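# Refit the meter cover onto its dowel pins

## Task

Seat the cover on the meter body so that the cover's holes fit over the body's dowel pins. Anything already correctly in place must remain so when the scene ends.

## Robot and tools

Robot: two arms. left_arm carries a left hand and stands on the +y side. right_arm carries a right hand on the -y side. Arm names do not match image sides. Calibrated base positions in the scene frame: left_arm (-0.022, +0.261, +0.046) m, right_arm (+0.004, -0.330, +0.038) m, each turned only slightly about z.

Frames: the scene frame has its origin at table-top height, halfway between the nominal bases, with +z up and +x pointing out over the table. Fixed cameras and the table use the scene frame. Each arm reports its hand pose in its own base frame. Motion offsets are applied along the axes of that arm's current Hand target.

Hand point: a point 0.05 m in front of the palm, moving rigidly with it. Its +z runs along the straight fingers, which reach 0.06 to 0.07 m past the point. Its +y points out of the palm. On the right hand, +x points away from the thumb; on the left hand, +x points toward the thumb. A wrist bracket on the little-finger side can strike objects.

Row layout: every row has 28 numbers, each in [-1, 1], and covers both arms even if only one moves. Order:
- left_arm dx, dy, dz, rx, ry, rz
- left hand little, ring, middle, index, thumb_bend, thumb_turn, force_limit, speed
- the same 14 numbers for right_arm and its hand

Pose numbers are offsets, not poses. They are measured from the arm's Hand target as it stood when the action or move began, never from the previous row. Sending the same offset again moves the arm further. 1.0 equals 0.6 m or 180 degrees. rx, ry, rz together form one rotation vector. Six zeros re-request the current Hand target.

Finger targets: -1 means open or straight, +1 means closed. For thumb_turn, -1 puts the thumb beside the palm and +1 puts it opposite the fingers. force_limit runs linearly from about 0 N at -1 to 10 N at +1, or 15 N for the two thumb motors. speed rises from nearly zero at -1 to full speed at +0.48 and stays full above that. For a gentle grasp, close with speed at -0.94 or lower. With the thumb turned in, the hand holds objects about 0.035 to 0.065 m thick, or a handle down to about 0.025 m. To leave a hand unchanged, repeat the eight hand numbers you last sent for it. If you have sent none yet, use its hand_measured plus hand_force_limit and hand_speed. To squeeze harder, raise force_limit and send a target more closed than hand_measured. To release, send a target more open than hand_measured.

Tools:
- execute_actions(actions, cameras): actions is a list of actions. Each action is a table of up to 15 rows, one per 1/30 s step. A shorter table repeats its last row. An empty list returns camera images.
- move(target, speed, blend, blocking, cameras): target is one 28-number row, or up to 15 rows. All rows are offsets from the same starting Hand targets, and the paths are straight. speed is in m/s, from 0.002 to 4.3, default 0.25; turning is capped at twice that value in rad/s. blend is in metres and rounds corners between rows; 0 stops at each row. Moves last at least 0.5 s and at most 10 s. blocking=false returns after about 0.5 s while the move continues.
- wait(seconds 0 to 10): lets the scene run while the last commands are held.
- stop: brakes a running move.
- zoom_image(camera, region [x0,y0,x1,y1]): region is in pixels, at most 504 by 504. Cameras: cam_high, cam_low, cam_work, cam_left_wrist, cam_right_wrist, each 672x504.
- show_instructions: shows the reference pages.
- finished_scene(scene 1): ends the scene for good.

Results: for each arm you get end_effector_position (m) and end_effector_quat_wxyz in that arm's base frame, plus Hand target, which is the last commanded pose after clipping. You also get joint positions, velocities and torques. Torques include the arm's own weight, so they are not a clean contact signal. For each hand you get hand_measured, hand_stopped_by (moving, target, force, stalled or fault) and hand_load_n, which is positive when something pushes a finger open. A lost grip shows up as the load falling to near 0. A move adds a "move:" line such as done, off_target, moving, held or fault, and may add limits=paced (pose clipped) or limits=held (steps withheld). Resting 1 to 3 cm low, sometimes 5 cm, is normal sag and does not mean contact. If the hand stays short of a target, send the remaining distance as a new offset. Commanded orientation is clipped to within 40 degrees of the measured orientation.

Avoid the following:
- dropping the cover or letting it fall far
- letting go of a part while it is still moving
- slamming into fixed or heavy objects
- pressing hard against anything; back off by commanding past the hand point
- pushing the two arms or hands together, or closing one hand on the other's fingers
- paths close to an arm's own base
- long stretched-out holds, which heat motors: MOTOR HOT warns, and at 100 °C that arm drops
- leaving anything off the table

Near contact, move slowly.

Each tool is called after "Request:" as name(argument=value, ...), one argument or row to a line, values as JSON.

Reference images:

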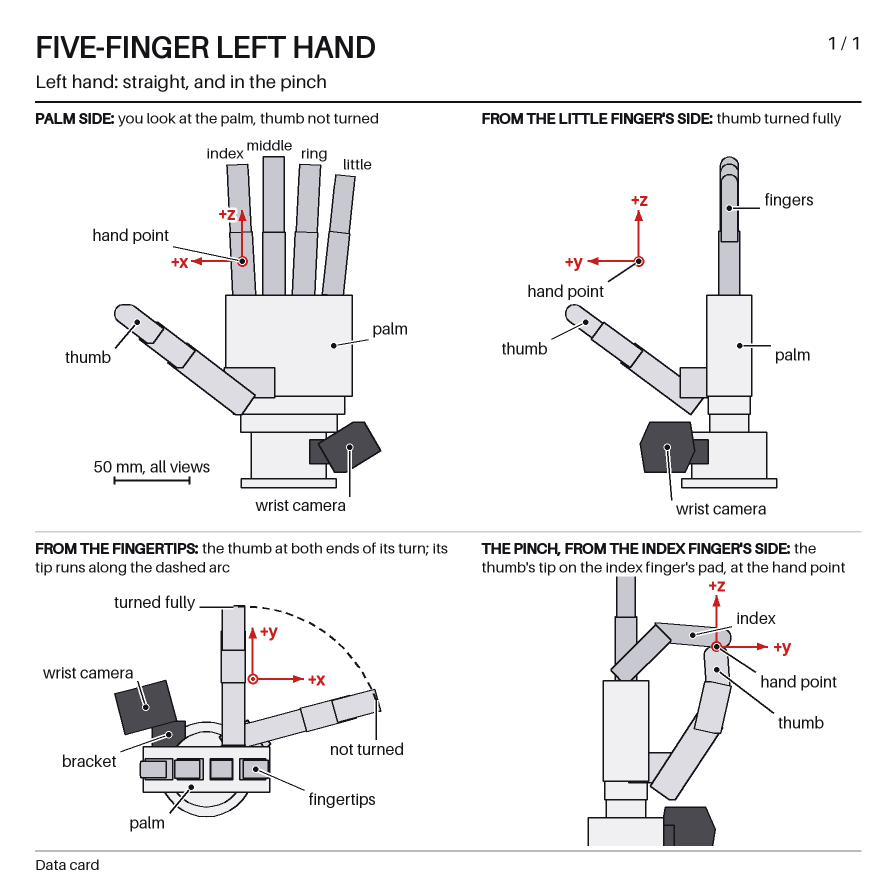

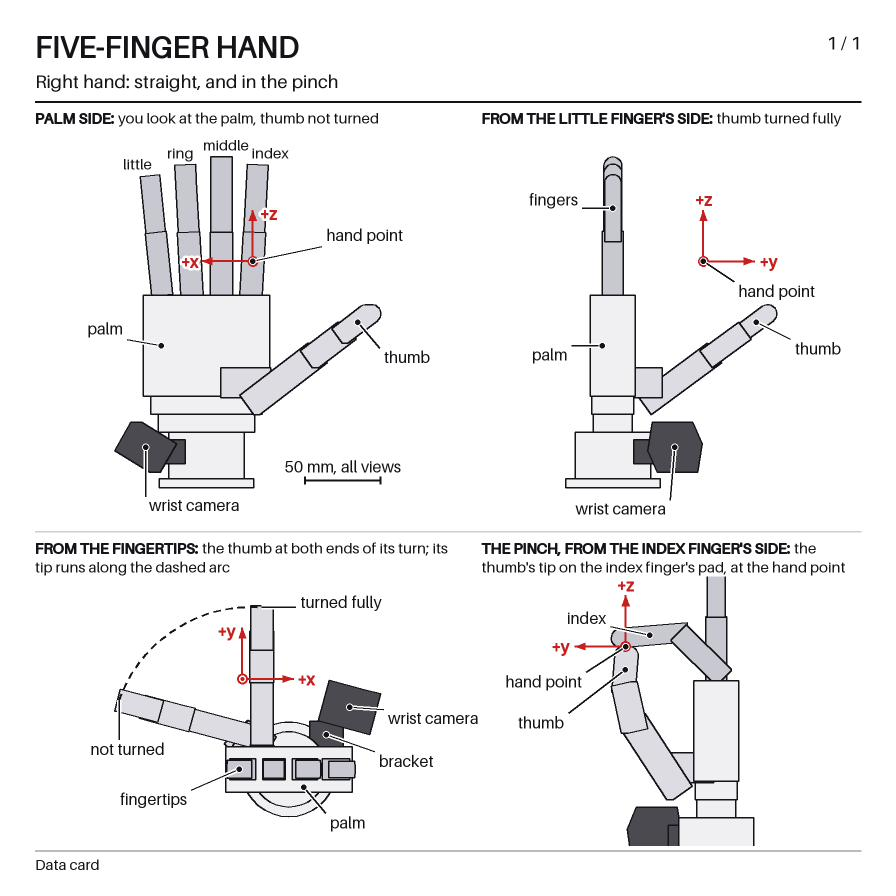

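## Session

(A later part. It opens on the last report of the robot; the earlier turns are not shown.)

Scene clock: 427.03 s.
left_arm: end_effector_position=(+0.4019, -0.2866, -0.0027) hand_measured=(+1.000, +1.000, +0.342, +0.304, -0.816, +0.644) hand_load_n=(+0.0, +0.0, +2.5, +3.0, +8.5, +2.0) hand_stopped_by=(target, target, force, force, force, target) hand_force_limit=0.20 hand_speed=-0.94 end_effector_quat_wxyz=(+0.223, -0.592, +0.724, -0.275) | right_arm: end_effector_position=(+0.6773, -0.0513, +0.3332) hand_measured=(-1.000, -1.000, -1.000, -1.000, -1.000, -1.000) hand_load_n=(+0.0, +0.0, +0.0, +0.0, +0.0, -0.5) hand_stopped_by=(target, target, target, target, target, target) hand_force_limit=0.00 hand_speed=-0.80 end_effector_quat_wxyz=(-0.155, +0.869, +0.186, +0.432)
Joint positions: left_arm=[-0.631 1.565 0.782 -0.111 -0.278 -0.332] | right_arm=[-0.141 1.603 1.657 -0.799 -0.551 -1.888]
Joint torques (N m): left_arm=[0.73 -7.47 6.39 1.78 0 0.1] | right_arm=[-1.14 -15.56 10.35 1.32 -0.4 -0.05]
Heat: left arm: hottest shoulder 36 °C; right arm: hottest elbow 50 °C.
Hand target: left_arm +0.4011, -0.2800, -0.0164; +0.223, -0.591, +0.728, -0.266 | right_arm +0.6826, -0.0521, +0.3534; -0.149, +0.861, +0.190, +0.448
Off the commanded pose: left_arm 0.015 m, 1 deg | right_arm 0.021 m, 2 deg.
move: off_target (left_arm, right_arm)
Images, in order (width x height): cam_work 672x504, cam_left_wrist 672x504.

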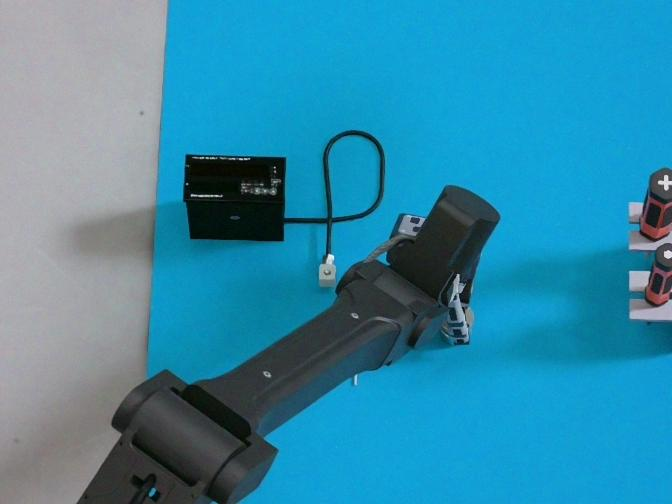

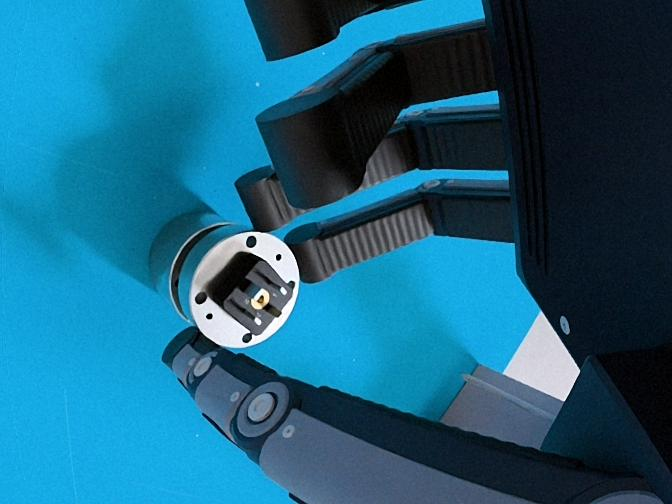

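Request:
move(
  target=[0.00003,0.00195,0.00228,-0.00063,-0.00022,0.0002,1,1,0.35,0.36,-0.58,0.645,0.2,-0.94,0,0,0,0,0,0,-1,-1,-1,-1,-1,-1,0,-0.8],
  speed=0.03,
  cameras=["cam_work","cam_left_wrist"],
)

Request:
zoom_image(
  camera="cam_work",
  region=[460, 302, 472, 314],
)

Request:
zoom_image(
  camera="cam_left_wrist",
  region=[180, 220, 300, 350],
)

Scene clock: 429.93 s.
left_arm: end_effector_position=(+0.4021, -0.2867, -0.0037) hand_measured=(+1.000, +1.000, +0.342, +0.304, -0.816, +0.644) hand_load_n=(+0.0, +0.0, +2.5, +3.0, +8.5, +2.5) hand_stopped_by=(target, target, force, force, force, target) hand_force_limit=0.20 hand_speed=-0.94 end_effector_quat_wxyz=(+0.223, -0.591, +0.725, -0.275) | right_arm: end_effector_position=(+0.6773, -0.0513, +0.3332) hand_measured=(-1.000, -1.000, -1.000, -1.000, -1.000, -1.000) hand_load_n=(+0.0, +0.0, +0.0, +0.0, +0.0, +0.0) hand_stopped_by=(target, target, target, target, target, target) hand_force_limit=0.00 hand_speed=-0.80 end_effector_quat_wxyz=(-0.155, +0.869, +0.186, +0.432)
Joint positions: left_arm=[-0.631 1.567 0.782 -0.109 -0.278 -0.332] | right_arm=[-0.141 1.603 1.657 -0.799 -0.551 -1.888]
Joint torques (N m): left_arm=[1.03 -8.06 6.46 1.85 -0.05 0.11] | right_arm=[-1.14 -15.5 10.32 1.32 -0.41 -0.06]
Heat: left arm: hottest shoulder 36 °C; right arm: hottest elbow 50 °C.
Hand target: left_arm +0.4011, -0.2800, -0.0181; +0.223, -0.591, +0.728, -0.265 | right_arm +0.6826, -0.0521, +0.3534; -0.149, +0.861, +0.190, +0.448
Off the commanded pose: left_arm 0.016 m, 1 deg | right_arm 0.021 m, 2 deg.
move: off_target (left_arm, right_arm)
Images, in order (width x height): cam_work 672x504, cam_left_wrist 672x504.

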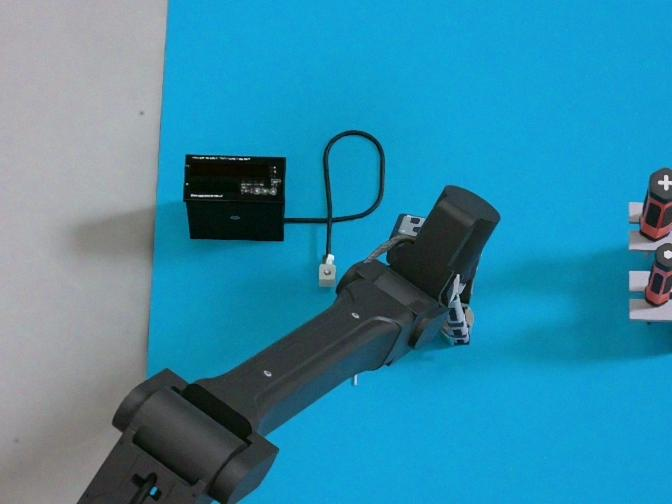

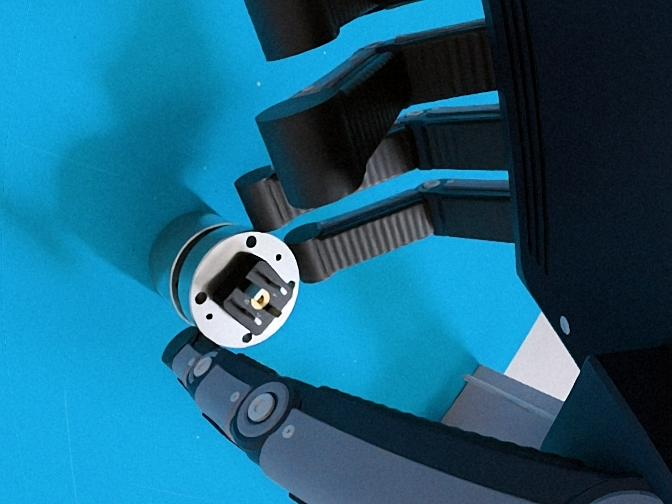

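Scaled by 42.000 from the camera's 672x504 image, which has a finer 960x720 frame.

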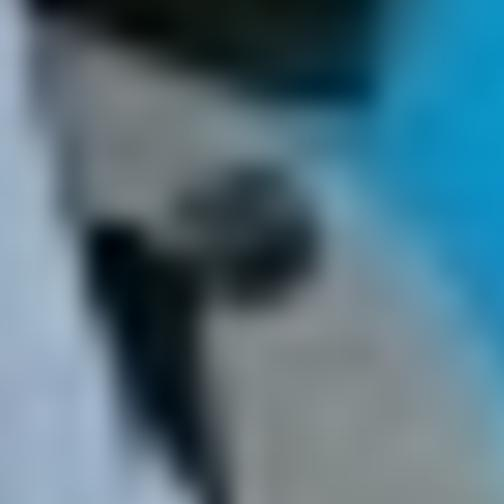

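Scaled by 3.877 from the camera's 672x504 image, which has a finer 960x720 frame.

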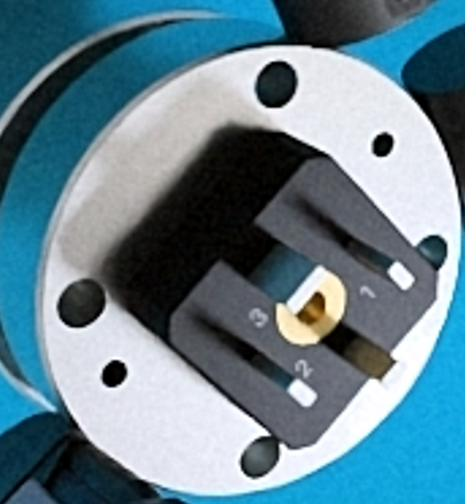

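Request:
zoom_image(
  camera="cam_work",
  region=[461, 320, 473, 332],
)

Request:
zoom_image(
  camera="cam_left_wrist",
  region=[140, 190, 260, 320],
)

Scaled by 42.000 from the camera's 672x504 image, which has a finer 960x720 frame.

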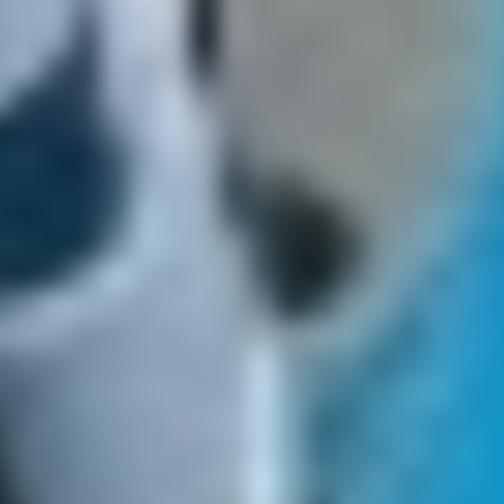

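Scaled by 3.877 from the camera's 672x504 image, which has a finer 960x720 frame.

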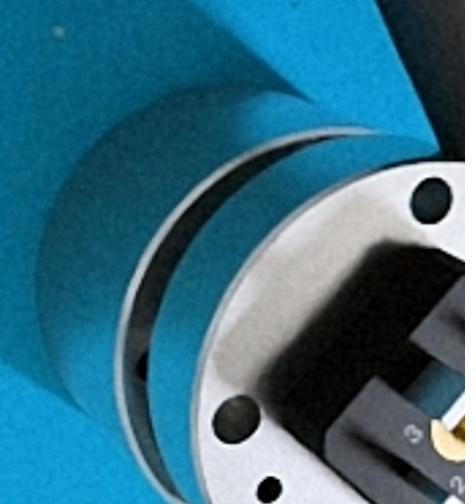

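Request:
move(
  target=[-0.0004,0.00238,0.00138,-0.00115,-0.0004,0.00036,1,1,0.35,0.36,-0.58,0.645,0.2,-0.94,0,0,0,0,0,0,-1,-1,-1,-1,-1,-1,0,-0.8],
  speed=0.03,
  cameras=["cam_work","cam_left_wrist"],
)

Request:
zoom_image(
  camera="cam_work",
  region=[456, 300, 486, 340],
)

Request:
zoom_image(
  camera="cam_left_wrist",
  region=[180, 220, 300, 350],
)

Scene clock: 433.50 s.
left_arm: end_effector_position=(+0.4020, -0.2868, -0.0039) hand_measured=(+1.000, +1.000, +0.342, +0.304, -0.816, +0.644) hand_load_n=(+0.0, +0.0, +2.0, +3.0, +8.5, +2.0) hand_stopped_by=(target, target, force, force, force, target) hand_force_limit=0.20 hand_speed=-0.94 end_effector_quat_wxyz=(+0.223, -0.591, +0.725, -0.275) | right_arm: end_effector_position=(+0.6773, -0.0513, +0.3332) hand_measured=(-1.000, -1.000, -1.000, -1.000, -1.000, -1.000) hand_load_n=(+0.0, +0.0, +0.0, +0.0, +0.0, +0.0) hand_stopped_by=(target, target, target, target, target, target) hand_force_limit=0.00 hand_speed=-0.80 end_effector_quat_wxyz=(-0.155, +0.869, +0.186, +0.432)
Joint positions: left_arm=[-0.631 1.568 0.782 -0.109 -0.277 -0.332] | right_arm=[-0.141 1.603 1.657 -0.799 -0.551 -1.888]
Joint torques (N m): left_arm=[1.2 -8 6.2 1.77 -0.01 0.1] | right_arm=[-1.2 -15.56 10.33 1.32 -0.41 -0.05]
Heat: left arm: hottest shoulder 36 °C; right arm: hottest elbow 50 °C.
Hand target: left_arm +0.4006, -0.2796, -0.0197; +0.222, -0.592, +0.729, -0.263 | right_arm +0.6826, -0.0521, +0.3534; -0.149, +0.861, +0.190, +0.448
Off the commanded pose: left_arm 0.017 m, 1 deg | right_arm 0.021 m, 2 deg.
move: off_target (left_arm, right_arm)
Images, in order (width x height): cam_work 672x504, cam_left_wrist 672x504.

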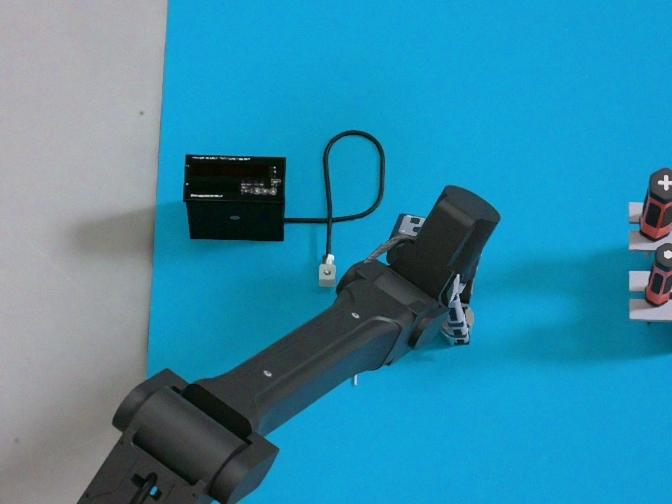

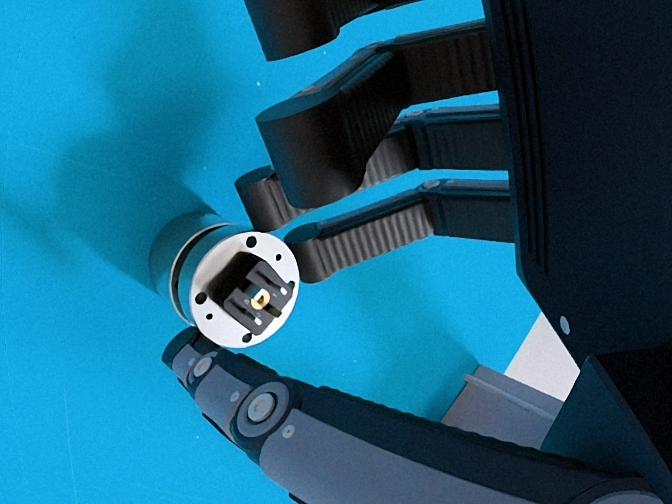

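Scaled by 12.600 from the camera's 672x504 image, which has a finer 960x720 frame.

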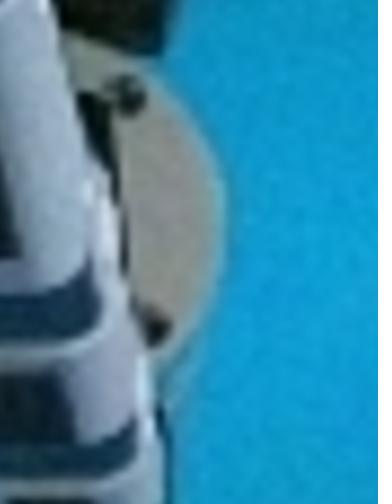

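Scaled by 3.877 from the camera's 672x504 image, which has a finer 960x720 frame.

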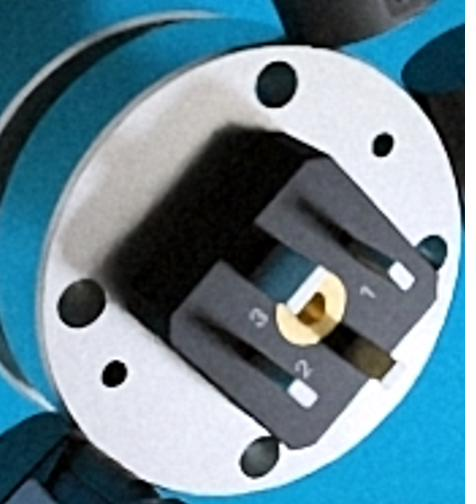

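Request:
zoom_image(
  camera="cam_work",
  region=[460, 302, 472, 314],
)

Request:
zoom_image(
  camera="cam_work",
  region=[461, 320, 473, 332],
)

Request:
zoom_image(
  camera="cam_left_wrist",
  region=[140, 200, 200, 320],
)

Scaled by 42.000 from the camera's 672x504 image, which has a finer 960x720 frame.

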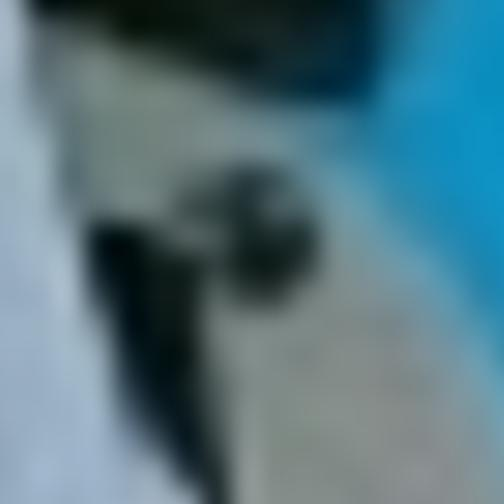

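Scaled by 42.000 from the camera's 672x504 image, which has a finer 960x720 frame.

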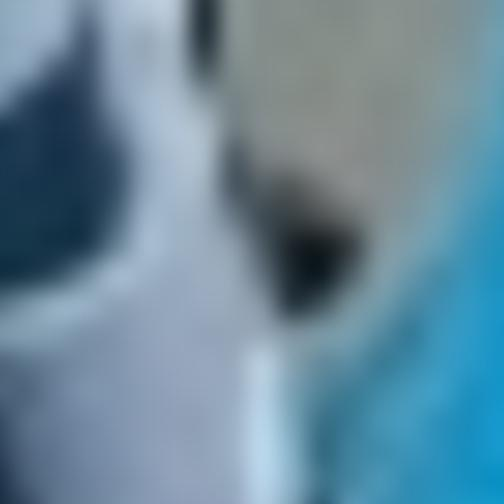

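Scaled by 4.200 from the camera's 672x504 image, which has a finer 960x720 frame.

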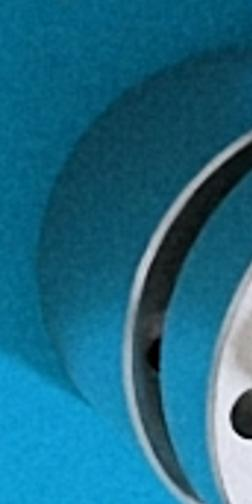

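Request:
move(
  target=[
    [0.0150,-0.13481,-0.10355,0.00144,0.0005,-0.00045,1,1,0.35,0.36,-0.58,0.645,0.2,-0.94,0,0,0,0,0,0,-1,-1,-1,-1,-1,-1,0,-0.8],
    [0.0001,-0.02207,-0.02428,0.00144,0.0005,-0.00045,1,1,0.35,0.36,-0.58,0.645,0.2,-0.94,0,0,0,0,0,0,-1,-1,-1,-1,-1,-1,0,-0.8],
    [-0.00007,-0.00399,-0.0047,0.00144,0.0005,-0.00045,1,1,0.35,0.36,-0.58,0.645,0.2,-0.94,0,0,0,0,0,0,-1,-1,-1,-1,-1,-1,0,-0.8],
  ],
  speed=[0.07,0.05,0.03],
  blend=[0,0.004,0],
  cameras=["cam_work","cam_left_wrist"],
)

Request:
zoom_image(
  camera="cam_work",
  region=[460, 302, 472, 314],
)

Request:
zoom_image(
  camera="cam_work",
  region=[461, 320, 473, 332],
)

Request:
zoom_image(
  camera="cam_left_wrist",
  region=[180, 220, 300, 350],
)

Scene clock: 441.20 s.
left_arm: end_effector_position=(+0.4019, -0.2855, -0.0028) hand_measured=(+1.000, +1.000, +0.342, +0.304, -0.816, +0.644) hand_load_n=(+0.0, +0.0, +2.5, +3.0, +8.5, +2.0) hand_stopped_by=(target, target, force, force, force, target) hand_force_limit=0.20 hand_speed=-0.94 end_effector_quat_wxyz=(+0.223, -0.592, +0.724, -0.274) | right_arm: end_effector_position=(+0.6773, -0.0513, +0.3332) hand_measured=(-1.000, -1.000, -1.000, -1.000, -1.000, -1.000) hand_load_n=(+0.0, +0.0, +0.0, +0.0, +0.0, +0.0) hand_stopped_by=(target, target, target, target, target, target) hand_force_limit=0.00 hand_speed=-0.80 end_effector_quat_wxyz=(-0.155, +0.869, +0.186, +0.432)
Joint positions: left_arm=[-0.63 1.564 0.782 -0.113 -0.277 -0.332] | right_arm=[-0.141 1.603 1.657 -0.799 -0.551 -1.888]
Joint torques (N m): left_arm=[1.14 -8.06 6.3 1.62 -0.05 0.09] | right_arm=[-1.26 -15.56 10.35 1.32 -0.4 -0.05]
Heat: left arm: hottest shoulder 36 °C; right arm: hottest elbow 50 °C.
Hand target: left_arm +0.4006, -0.2796, -0.0160; +0.223, -0.591, +0.728, -0.265 | right_arm +0.6826, -0.0521, +0.3534; -0.149, +0.861, +0.190, +0.448
Off the commanded pose: left_arm 0.014 m, 1 deg | right_arm 0.021 m, 2 deg.
move: off_target (left_arm, right_arm)
Images, in order (width x height): cam_work 672x504, cam_left_wrist 672x504.

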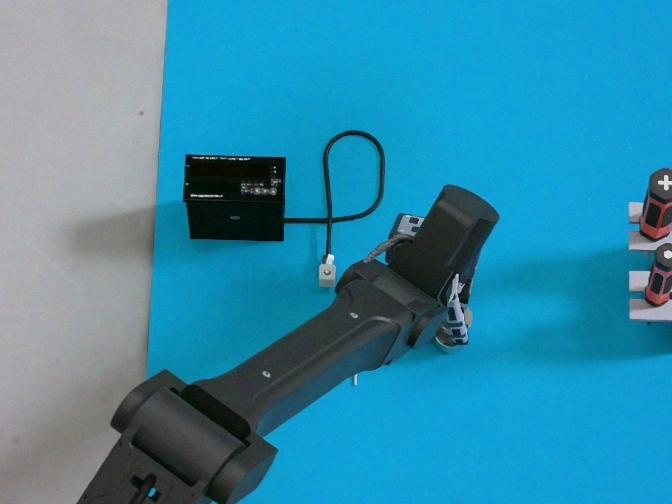

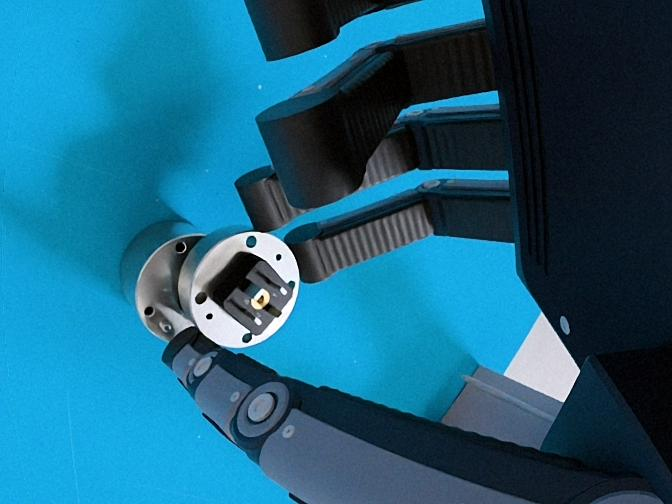

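Scaled by 42.000 from the camera's 672x504 image, which has a finer 960x720 frame.

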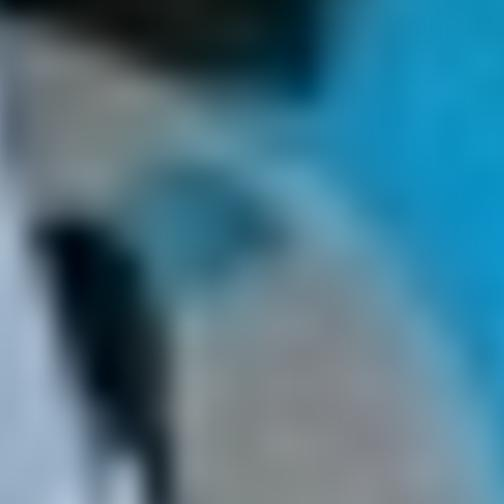

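Scaled by 42.000 from the camera's 672x504 image, which has a finer 960x720 frame.

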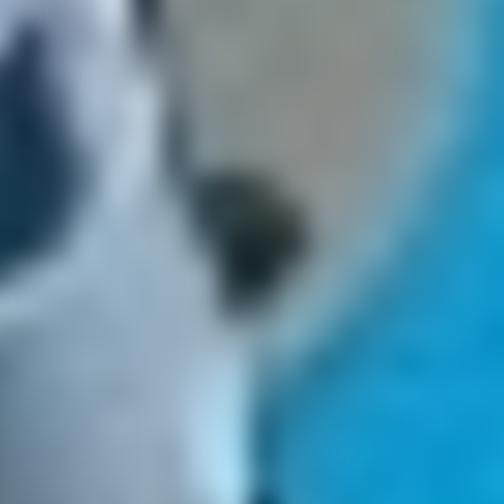

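Scaled by 3.877 from the camera's 672x504 image, which has a finer 960x720 frame.

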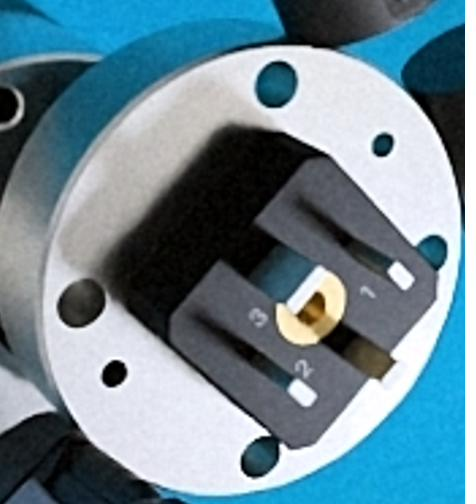

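Request:
execute_actions(
  actions=[],
  cameras=["cam_high","cam_low","cam_work","cam_left_wrist"],
)

Request:
zoom_image(
  camera="cam_left_wrist",
  region=[100, 190, 320, 360],
)

Request:
zoom_image(
  camera="cam_work",
  region=[420, 280, 500, 370],
)

Scene clock: 441.77 s.
left_arm: end_effector_position=(+0.4019, -0.2855, -0.0028) hand_measured=(+1.000, +1.000, +0.342, +0.304, -0.816, +0.644) hand_load_n=(+0.0, +0.0, +2.5, +3.0, +8.0, +2.5) hand_stopped_by=(target, target, force, force, force, target) hand_force_limit=0.20 hand_speed=-0.94 end_effector_quat_wxyz=(+0.223, -0.592, +0.724, -0.274) | right_arm: end_effector_position=(+0.6773, -0.0513, +0.3332) hand_measured=(-1.000, -1.000, -1.000, -1.000, -1.000, -1.000) hand_load_n=(+0.0, +0.0, +0.0, +0.0, +0.0, +0.0) hand_stopped_by=(target, target, target, target, target, target) hand_force_limit=0.00 hand_speed=-0.80 end_effector_quat_wxyz=(-0.155, +0.869, +0.186, +0.432)
Joint positions: left_arm=[-0.63 1.564 0.782 -0.113 -0.277 -0.332] | right_arm=[-0.141 1.603 1.657 -0.799 -0.551 -1.888]
Joint velocities: within noise
Joint torques (N m): left_arm=[0.91 -8.41 6.37 1.94 -0.04 0.08] | right_arm=[-1.2 -15.56 10.33 1.33 -0.4 -0.06]
Heat: left arm: hottest shoulder 36 °C; right arm: hottest elbow 50 °C.
Hand target: left_arm +0.4006, -0.2795, -0.0160; +0.223, -0.591, +0.728, -0.265 | right_arm +0.6826, -0.0521, +0.3534; -0.149, +0.861, +0.190, +0.448
Off the commanded pose: left_arm 0.014 m, 1 deg | right_arm 0.021 m, 2 deg.
Images, in order (width x height): cam_high 672x504, cam_low 672x504, cam_work 672x504, cam_left_wrist 672x504.

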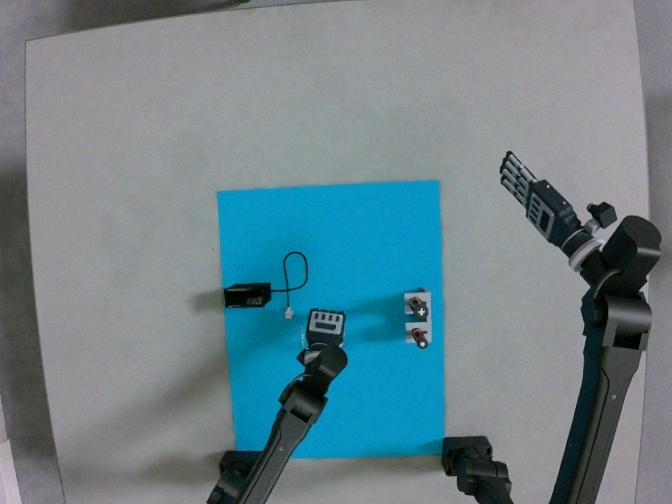

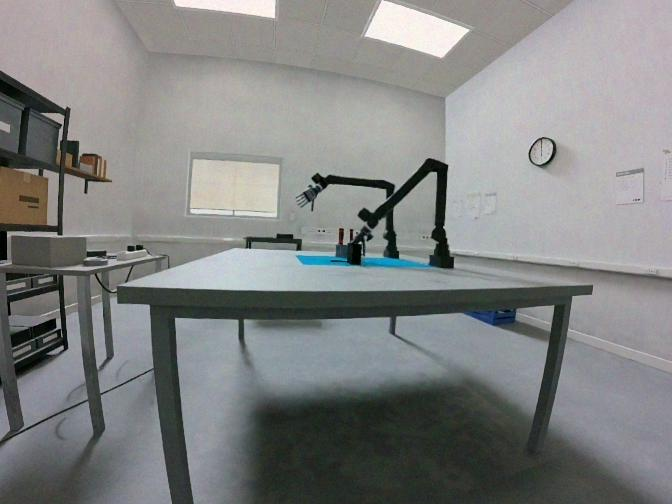

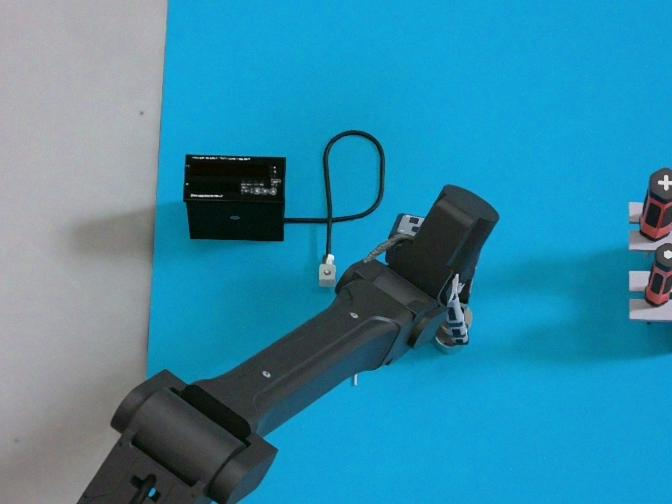

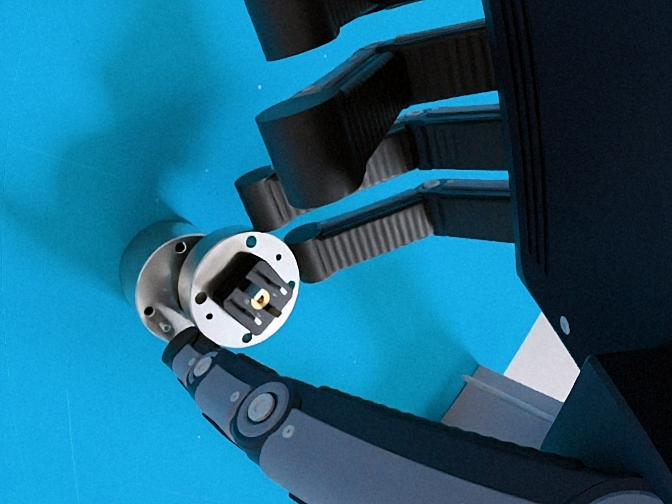

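Scaled by 2.291 from the camera's 672x504 image, which has a finer 960x720 frame.

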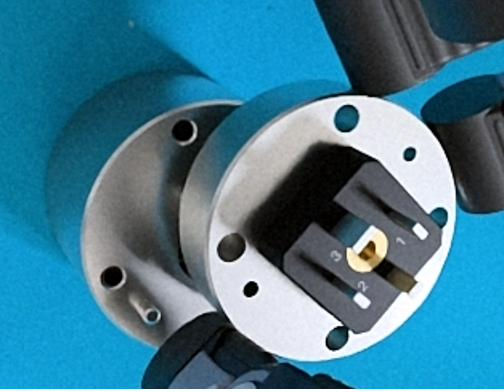

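Scaled by 5.600 from the camera's 672x504 image, which has a finer 960x720 frame.

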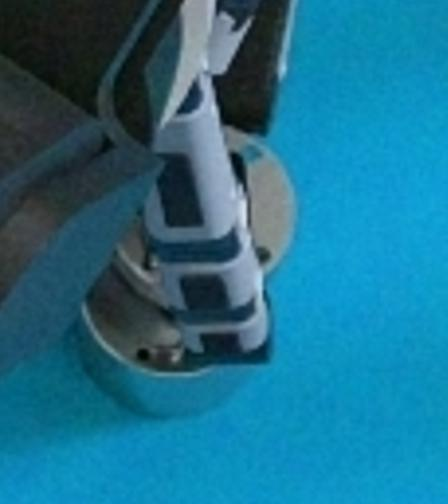

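Request:
move(
  target=[
    [0.01553,-0.13128,-0.0982,0,0,0,1,1,0.35,0.36,-0.58,0.645,0.2,-0.94,0,0,0,0,0,0,-1,-1,-1,-1,-1,-1,0,-0.8],
    [-0.11185,0.05403,-0.29905,0,0,0,1,1,0.35,0.36,-0.58,0.645,0.2,-0.94,0,0,0,0,0,0,-1,-1,-1,-1,-1,-1,0,-0.8],
  ],
  speed=[0.07,0.08],
  blend=[0.01,0],
  cameras=["cam_work","cam_left_wrist"],
)

Request:
zoom_image(
  camera="cam_work",
  region=[430, 300, 480, 360],
)

Scene clock: 448.57 s.
left_arm: end_effector_position=(+0.2802, -0.1940, +0.1037) hand_measured=(+1.000, +1.000, +0.342, +0.304, -0.816, +0.644) hand_load_n=(+0.0, +0.0, +2.5, +2.5, +8.5, +2.0) hand_stopped_by=(target, target, force, force, force, target) hand_force_limit=0.20 hand_speed=-0.94 end_effector_quat_wxyz=(+0.222, -0.592, +0.726, -0.272) | right_arm: end_effector_position=(+0.6773, -0.0513, +0.3332) hand_measured=(-1.000, -1.000, -1.000, -1.000, -1.000, -1.000) hand_load_n=(-0.5, +0.0, +0.0, +0.0, +0.0, +0.0) hand_stopped_by=(target, target, target, target, target, target) hand_force_limit=0.00 hand_speed=-0.80 end_effector_quat_wxyz=(-0.155, +0.869, +0.186, +0.432)
Joint positions: left_arm=[-0.62 0.919 0.585 -0.564 -0.271 -0.322] | right_arm=[-0.141 1.603 1.657 -0.799 -0.551 -1.888]
Joint torques (N m): left_arm=[1.14 -4.25 8.13 0.75 0.02 0.1] | right_arm=[-1.26 -15.5 10.35 1.32 -0.41 -0.05]
Heat: left arm: hottest shoulder 36 °C; right arm: hottest elbow 50 °C.
Hand target: left_arm +0.2756, -0.1865, +0.1000; +0.223, -0.591, +0.728, -0.265 | right_arm +0.6826, -0.0521, +0.3534; -0.149, +0.861, +0.190, +0.448
Off the commanded pose: left_arm 0.010 m, 1 deg | right_arm 0.021 m, 2 deg.
move: off_target (right_arm)
Images, in order (width x height): cam_work 672x504, cam_left_wrist 672x504.

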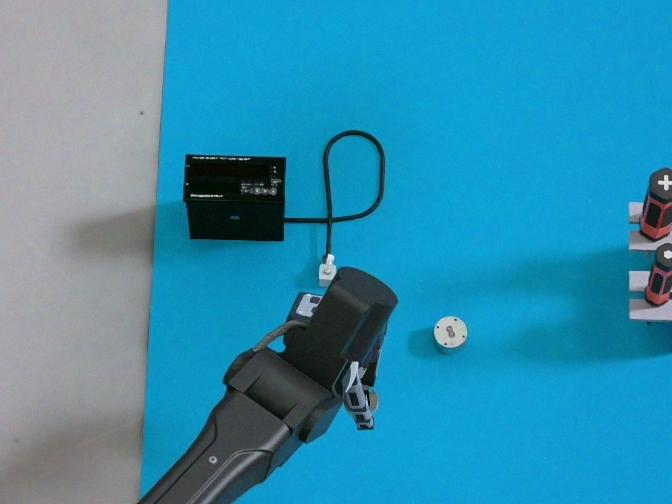

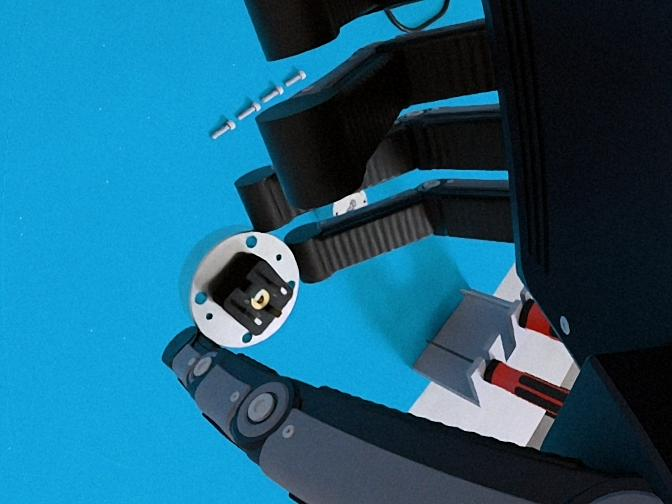

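Scaled by 8.400 from the camera's 672x504 image, which has a finer 960x720 frame.

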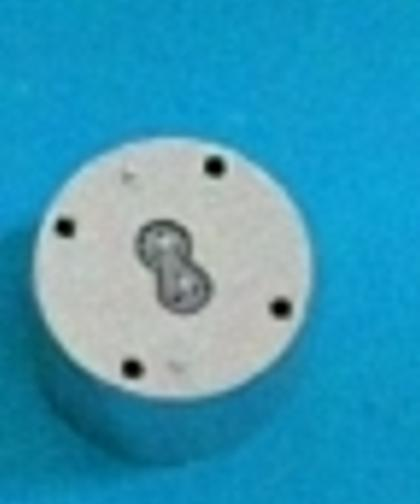

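Request:
zoom_image(
  camera="cam_work",
  region=[449, 314, 461, 326],
)

Request:
zoom_image(
  camera="cam_work",
  region=[432, 321, 444, 333],
)

Request:
zoom_image(
  camera="cam_work",
  region=[457, 331, 469, 343],
)

Request:
zoom_image(
  camera="cam_work",
  region=[440, 338, 452, 350],
)

Scaled by 42.000 from the camera's 672x504 image, which has a finer 960x720 frame.

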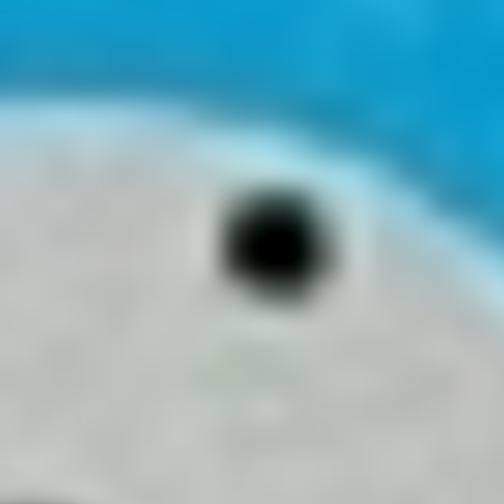

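Scaled by 42.000 from the camera's 672x504 image, which has a finer 960x720 frame.

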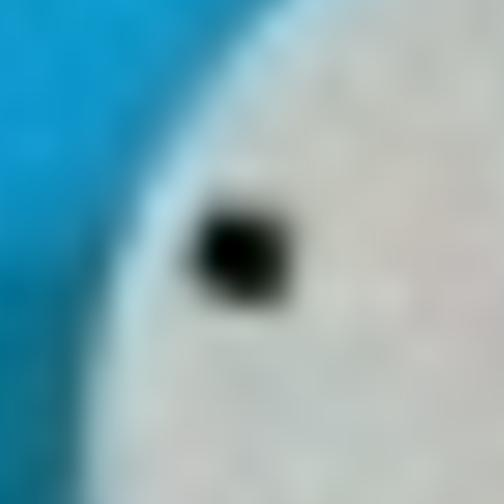

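Scaled by 42.000 from the camera's 672x504 image, which has a finer 960x720 frame.

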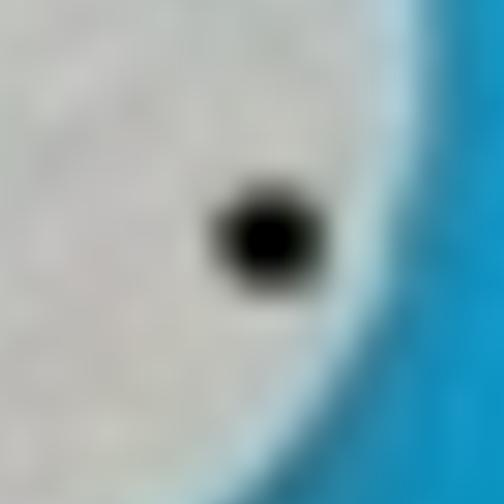

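Scaled by 42.000 from the camera's 672x504 image, which has a finer 960x720 frame.

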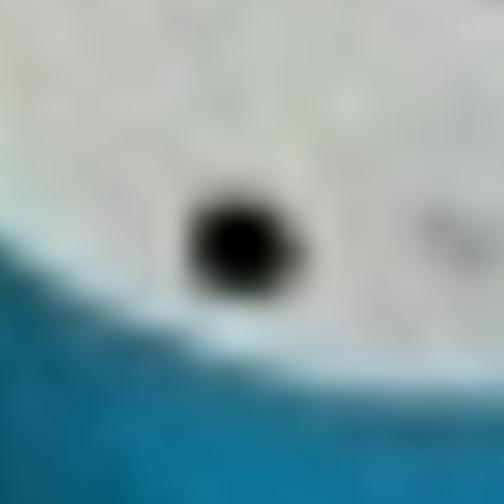

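Request:
move(
  target=[
    [0.1150,-0.16625,0.19562,-0.00091,-0.06713,-0.07838,1,1,0.35,0.36,-0.58,0.645,0.2,-0.94,0,0,0,0,0,0,-1,-1,-1,-1,-1,-1,0,-0.8],
    [0.09937,-0.05373,0.27198,-0.00091,-0.06713,-0.07838,1,1,0.35,0.36,-0.58,0.645,0.2,-0.94,0,0,0,0,0,0,-1,-1,-1,-1,-1,-1,0,-0.8],
  ],
  speed=[0.08,0.06],
  blend=[0,0],
  cameras=["cam_work","cam_left_wrist"],
)

Request:
zoom_image(
  camera="cam_work",
  region=[430, 300, 490, 360],
)

Scene clock: 463.83 s.
left_arm: end_effector_position=(+0.3963, -0.2680, +0.0081) hand_measured=(+1.000, +1.000, +0.342, +0.304, -0.816, +0.644) hand_load_n=(+0.0, +0.0, +2.5, +3.0, +8.5, +2.0) hand_stopped_by=(target, target, force, force, force, target) hand_force_limit=0.20 hand_speed=-0.94 end_effector_quat_wxyz=(-0.264, +0.700, -0.622, +0.230) | right_arm: end_effector_position=(+0.6773, -0.0513, +0.3332) hand_measured=(-1.000, -1.000, -1.000, -1.000, -1.000, -1.000) hand_load_n=(+0.0, +0.0, +0.0, +0.0, +0.0, +0.0) hand_stopped_by=(target, target, target, target, target, target) hand_force_limit=0.00 hand_speed=-0.80 end_effector_quat_wxyz=(-0.155, +0.869, +0.186, +0.432)
Joint positions: left_arm=[-0.673 1.531 0.804 -0.299 -0.491 -0.651] | right_arm=[-0.141 1.603 1.657 -0.799 -0.551 -1.888]
Joint torques (N m): left_arm=[-0.73 -7.77 6.45 1.7 -0.36 -0.17] | right_arm=[-1.14 -15.56 10.33 1.33 -0.41 -0.06]
Heat: left arm: hottest shoulder 36 °C; right arm: hottest elbow 50 °C.
Hand target: left_arm +0.3916, -0.2701, -0.0038; -0.263, +0.701, -0.623, +0.226 | right_arm +0.6826, -0.0521, +0.3534; -0.149, +0.861, +0.190, +0.448
Off the commanded pose: left_arm 0.013 m, 1 deg | right_arm 0.021 m, 2 deg.
move: off_target (left_arm, right_arm)
Images, in order (width x height): cam_work 672x504, cam_left_wrist 672x504.

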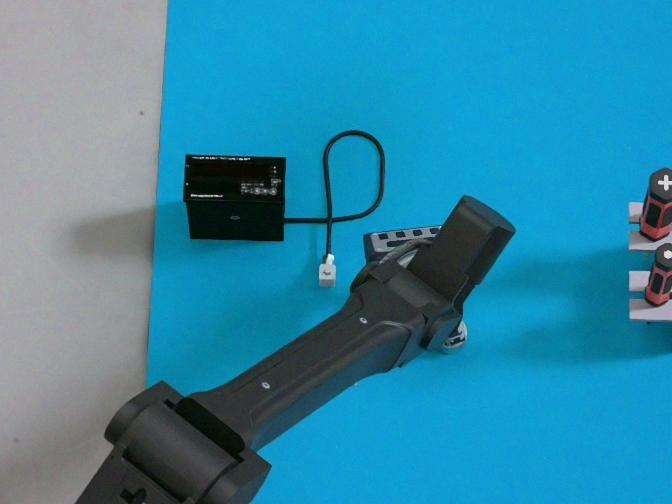

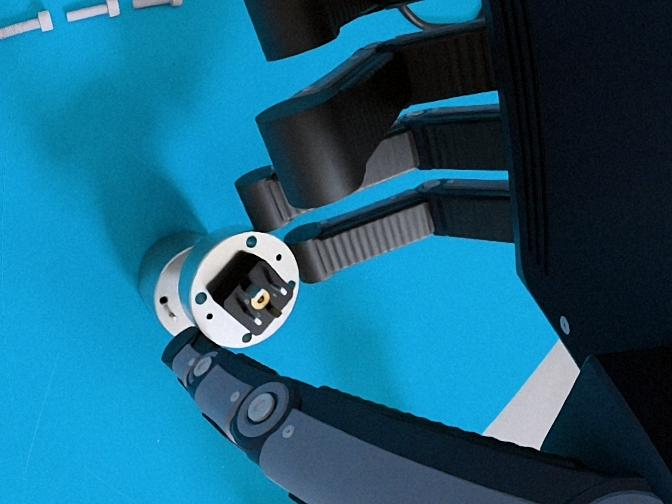

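Scaled by 8.400 from the camera's 672x504 image, which has a finer 960x720 frame.

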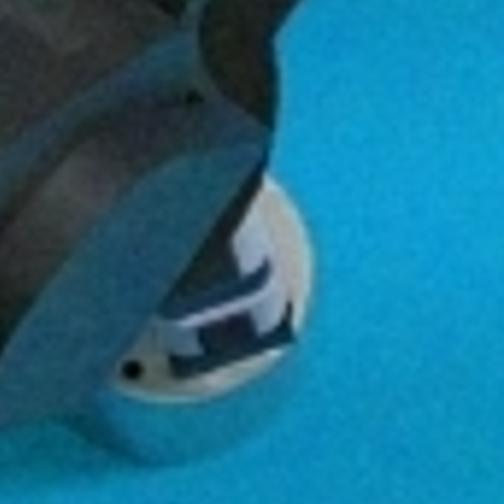

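Request:
zoom_image(
  camera="cam_left_wrist",
  region=[100, 190, 320, 360],
)

Scaled by 2.291 from the camera's 672x504 image, which has a finer 960x720 frame.

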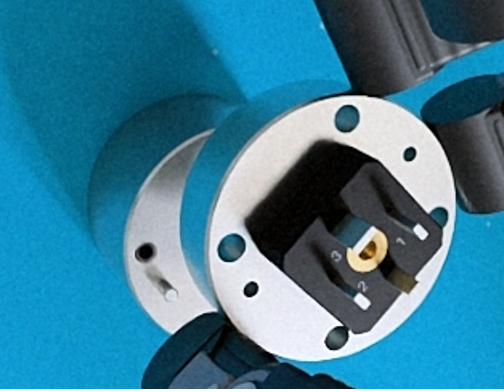

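Request:
move(
  target=[
    [0.01415,-0.09137,-0.0837,0,0,0,1,1,0.35,0.36,-0.58,0.645,0.2,-0.94,0,0,0,0,0,0,-1,-1,-1,-1,-1,-1,0,-0.8],
    [0.13463,-0.13445,-0.00445,0,0,0,1,1,0.35,0.36,-0.58,0.645,0.2,-0.94,0,0,0,0,0,0,-1,-1,-1,-1,-1,-1,0,-0.8],
    [0.13587,-0.0435,0.10175,0,0,0,1,1,0.35,0.36,-0.58,0.645,0.2,-0.94,0,0,0,0,0,0,-1,-1,-1,-1,-1,-1,0,-0.8],
  ],
  speed=[0.08,0.08,0.05],
  blend=[0.01,0.01,0],
  cameras=["cam_work","cam_left_wrist"],
)

Scene clock: 476.10 s.
left_arm: end_effector_position=(+0.4682, -0.3436, -0.0151) hand_measured=(+1.000, +1.000, +0.342, +0.304, -0.816, +0.644) hand_load_n=(+0.0, +0.0, +2.5, +2.5, +8.5, +2.0) hand_stopped_by=(target, target, force, force, force, target) hand_force_limit=0.20 hand_speed=-0.94 end_effector_quat_wxyz=(-0.264, +0.700, -0.621, +0.235) | right_arm: end_effector_position=(+0.6773, -0.0513, +0.3332) hand_measured=(-1.000, -1.000, -1.000, -1.000, -1.000, -1.000) hand_load_n=(+0.0, +0.0, +0.0, +0.0, +0.0, +0.0) hand_stopped_by=(target, target, target, target, target, target) hand_force_limit=0.00 hand_speed=-0.80 end_effector_quat_wxyz=(-0.155, +0.869, +0.186, +0.432)
Joint positions: left_arm=[-0.701 1.798 1.084 -0.315 -0.505 -0.678] | right_arm=[-0.141 1.603 1.657 -0.799 -0.551 -1.888]
Joint torques (N m): left_arm=[-0.62 -11.34 6.28 1.68 -0.38 -0.17] | right_arm=[-1.2 -15.56 10.33 1.32 -0.41 -0.05]
Heat: left arm: hottest shoulder 36 °C; right arm: hottest elbow 50 °C.
Hand target: left_arm +0.4606, -0.3436, -0.0339; -0.263, +0.701, -0.623, +0.226 | right_arm +0.6826, -0.0521, +0.3534; -0.149, +0.861, +0.190, +0.448
Off the commanded pose: left_arm 0.020 m, 1 deg | right_arm 0.021 m, 2 deg.
move: off_target (left_arm, right_arm)
Images, in order (width x height): cam_work 672x504, cam_left_wrist 672x504.

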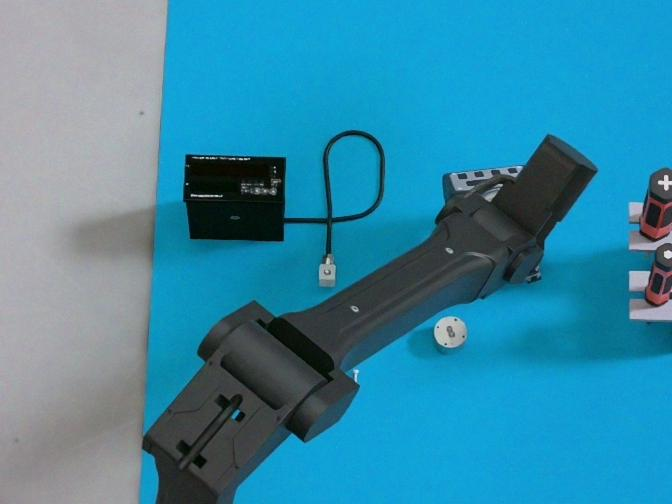

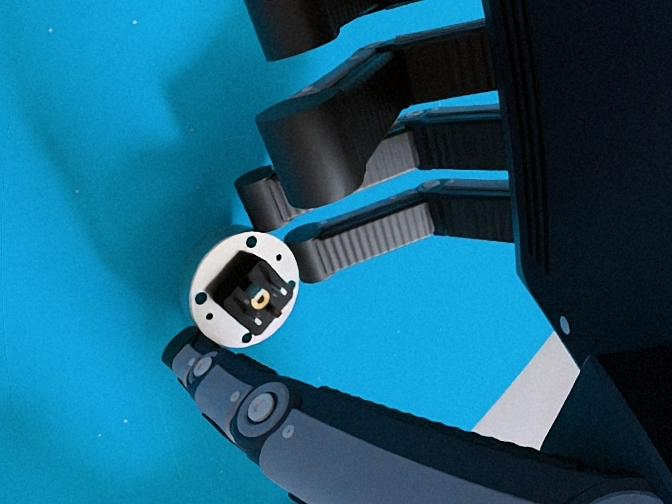

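Request:
move(
  target=[0.00018,0.01299,0.01517,0,0,0,1,1,0.35,0.36,-0.58,0.645,0.2,-0.94,0,0,0,0,0,0,-1,-1,-1,-1,-1,-1,0,-0.8],
  speed=0.03,
  cameras=[],
)

Scene clock: 477.50 s.
left_arm: end_effector_position=(+0.4670, -0.3424, -0.0285) hand_measured=(+1.000, +1.000, +0.342, +0.304, -0.816, +0.644) hand_load_n=(+0.0, +0.0, +2.5, +3.0, +8.5, +2.0) hand_stopped_by=(target, target, force, force, force, target) hand_force_limit=0.20 hand_speed=-0.94 end_effector_quat_wxyz=(-0.264, +0.700, -0.621, +0.233) | right_arm: end_effector_position=(+0.6773, -0.0513, +0.3332) hand_measured=(-1.000, -1.000, -1.000, -1.000, -1.000, -1.000) hand_load_n=(+0.0, +0.0, +0.0, +0.0, +0.0, +0.0) hand_stopped_by=(target, target, target, target, target, target) hand_force_limit=0.00 hand_speed=-0.80 end_effector_quat_wxyz=(-0.155, +0.869, +0.186, +0.432)
Joint positions: left_arm=[-0.701 1.82 1.072 -0.285 -0.505 -0.678] | right_arm=[-0.141 1.603 1.657 -0.799 -0.551 -1.888]
Joint torques (N m): left_arm=[-0.03 -11.28 6.39 1.58 -0.35 -0.16] | right_arm=[-1.14 -15.56 10.33 1.31 -0.4 -0.05]
Heat: left arm: hottest shoulder 36 °C; right arm: hottest elbow 50 °C.
Hand target: left_arm +0.4605, -0.3435, -0.0461; -0.263, +0.701, -0.623, +0.226 | right_arm +0.6826, -0.0521, +0.3534; -0.149, +0.861, +0.190, +0.448
Off the commanded pose: left_arm 0.019 m, 1 deg | right_arm 0.021 m, 2 deg.
move: off_target (left_arm, right_arm)
No camera images: "cameras" was empty.


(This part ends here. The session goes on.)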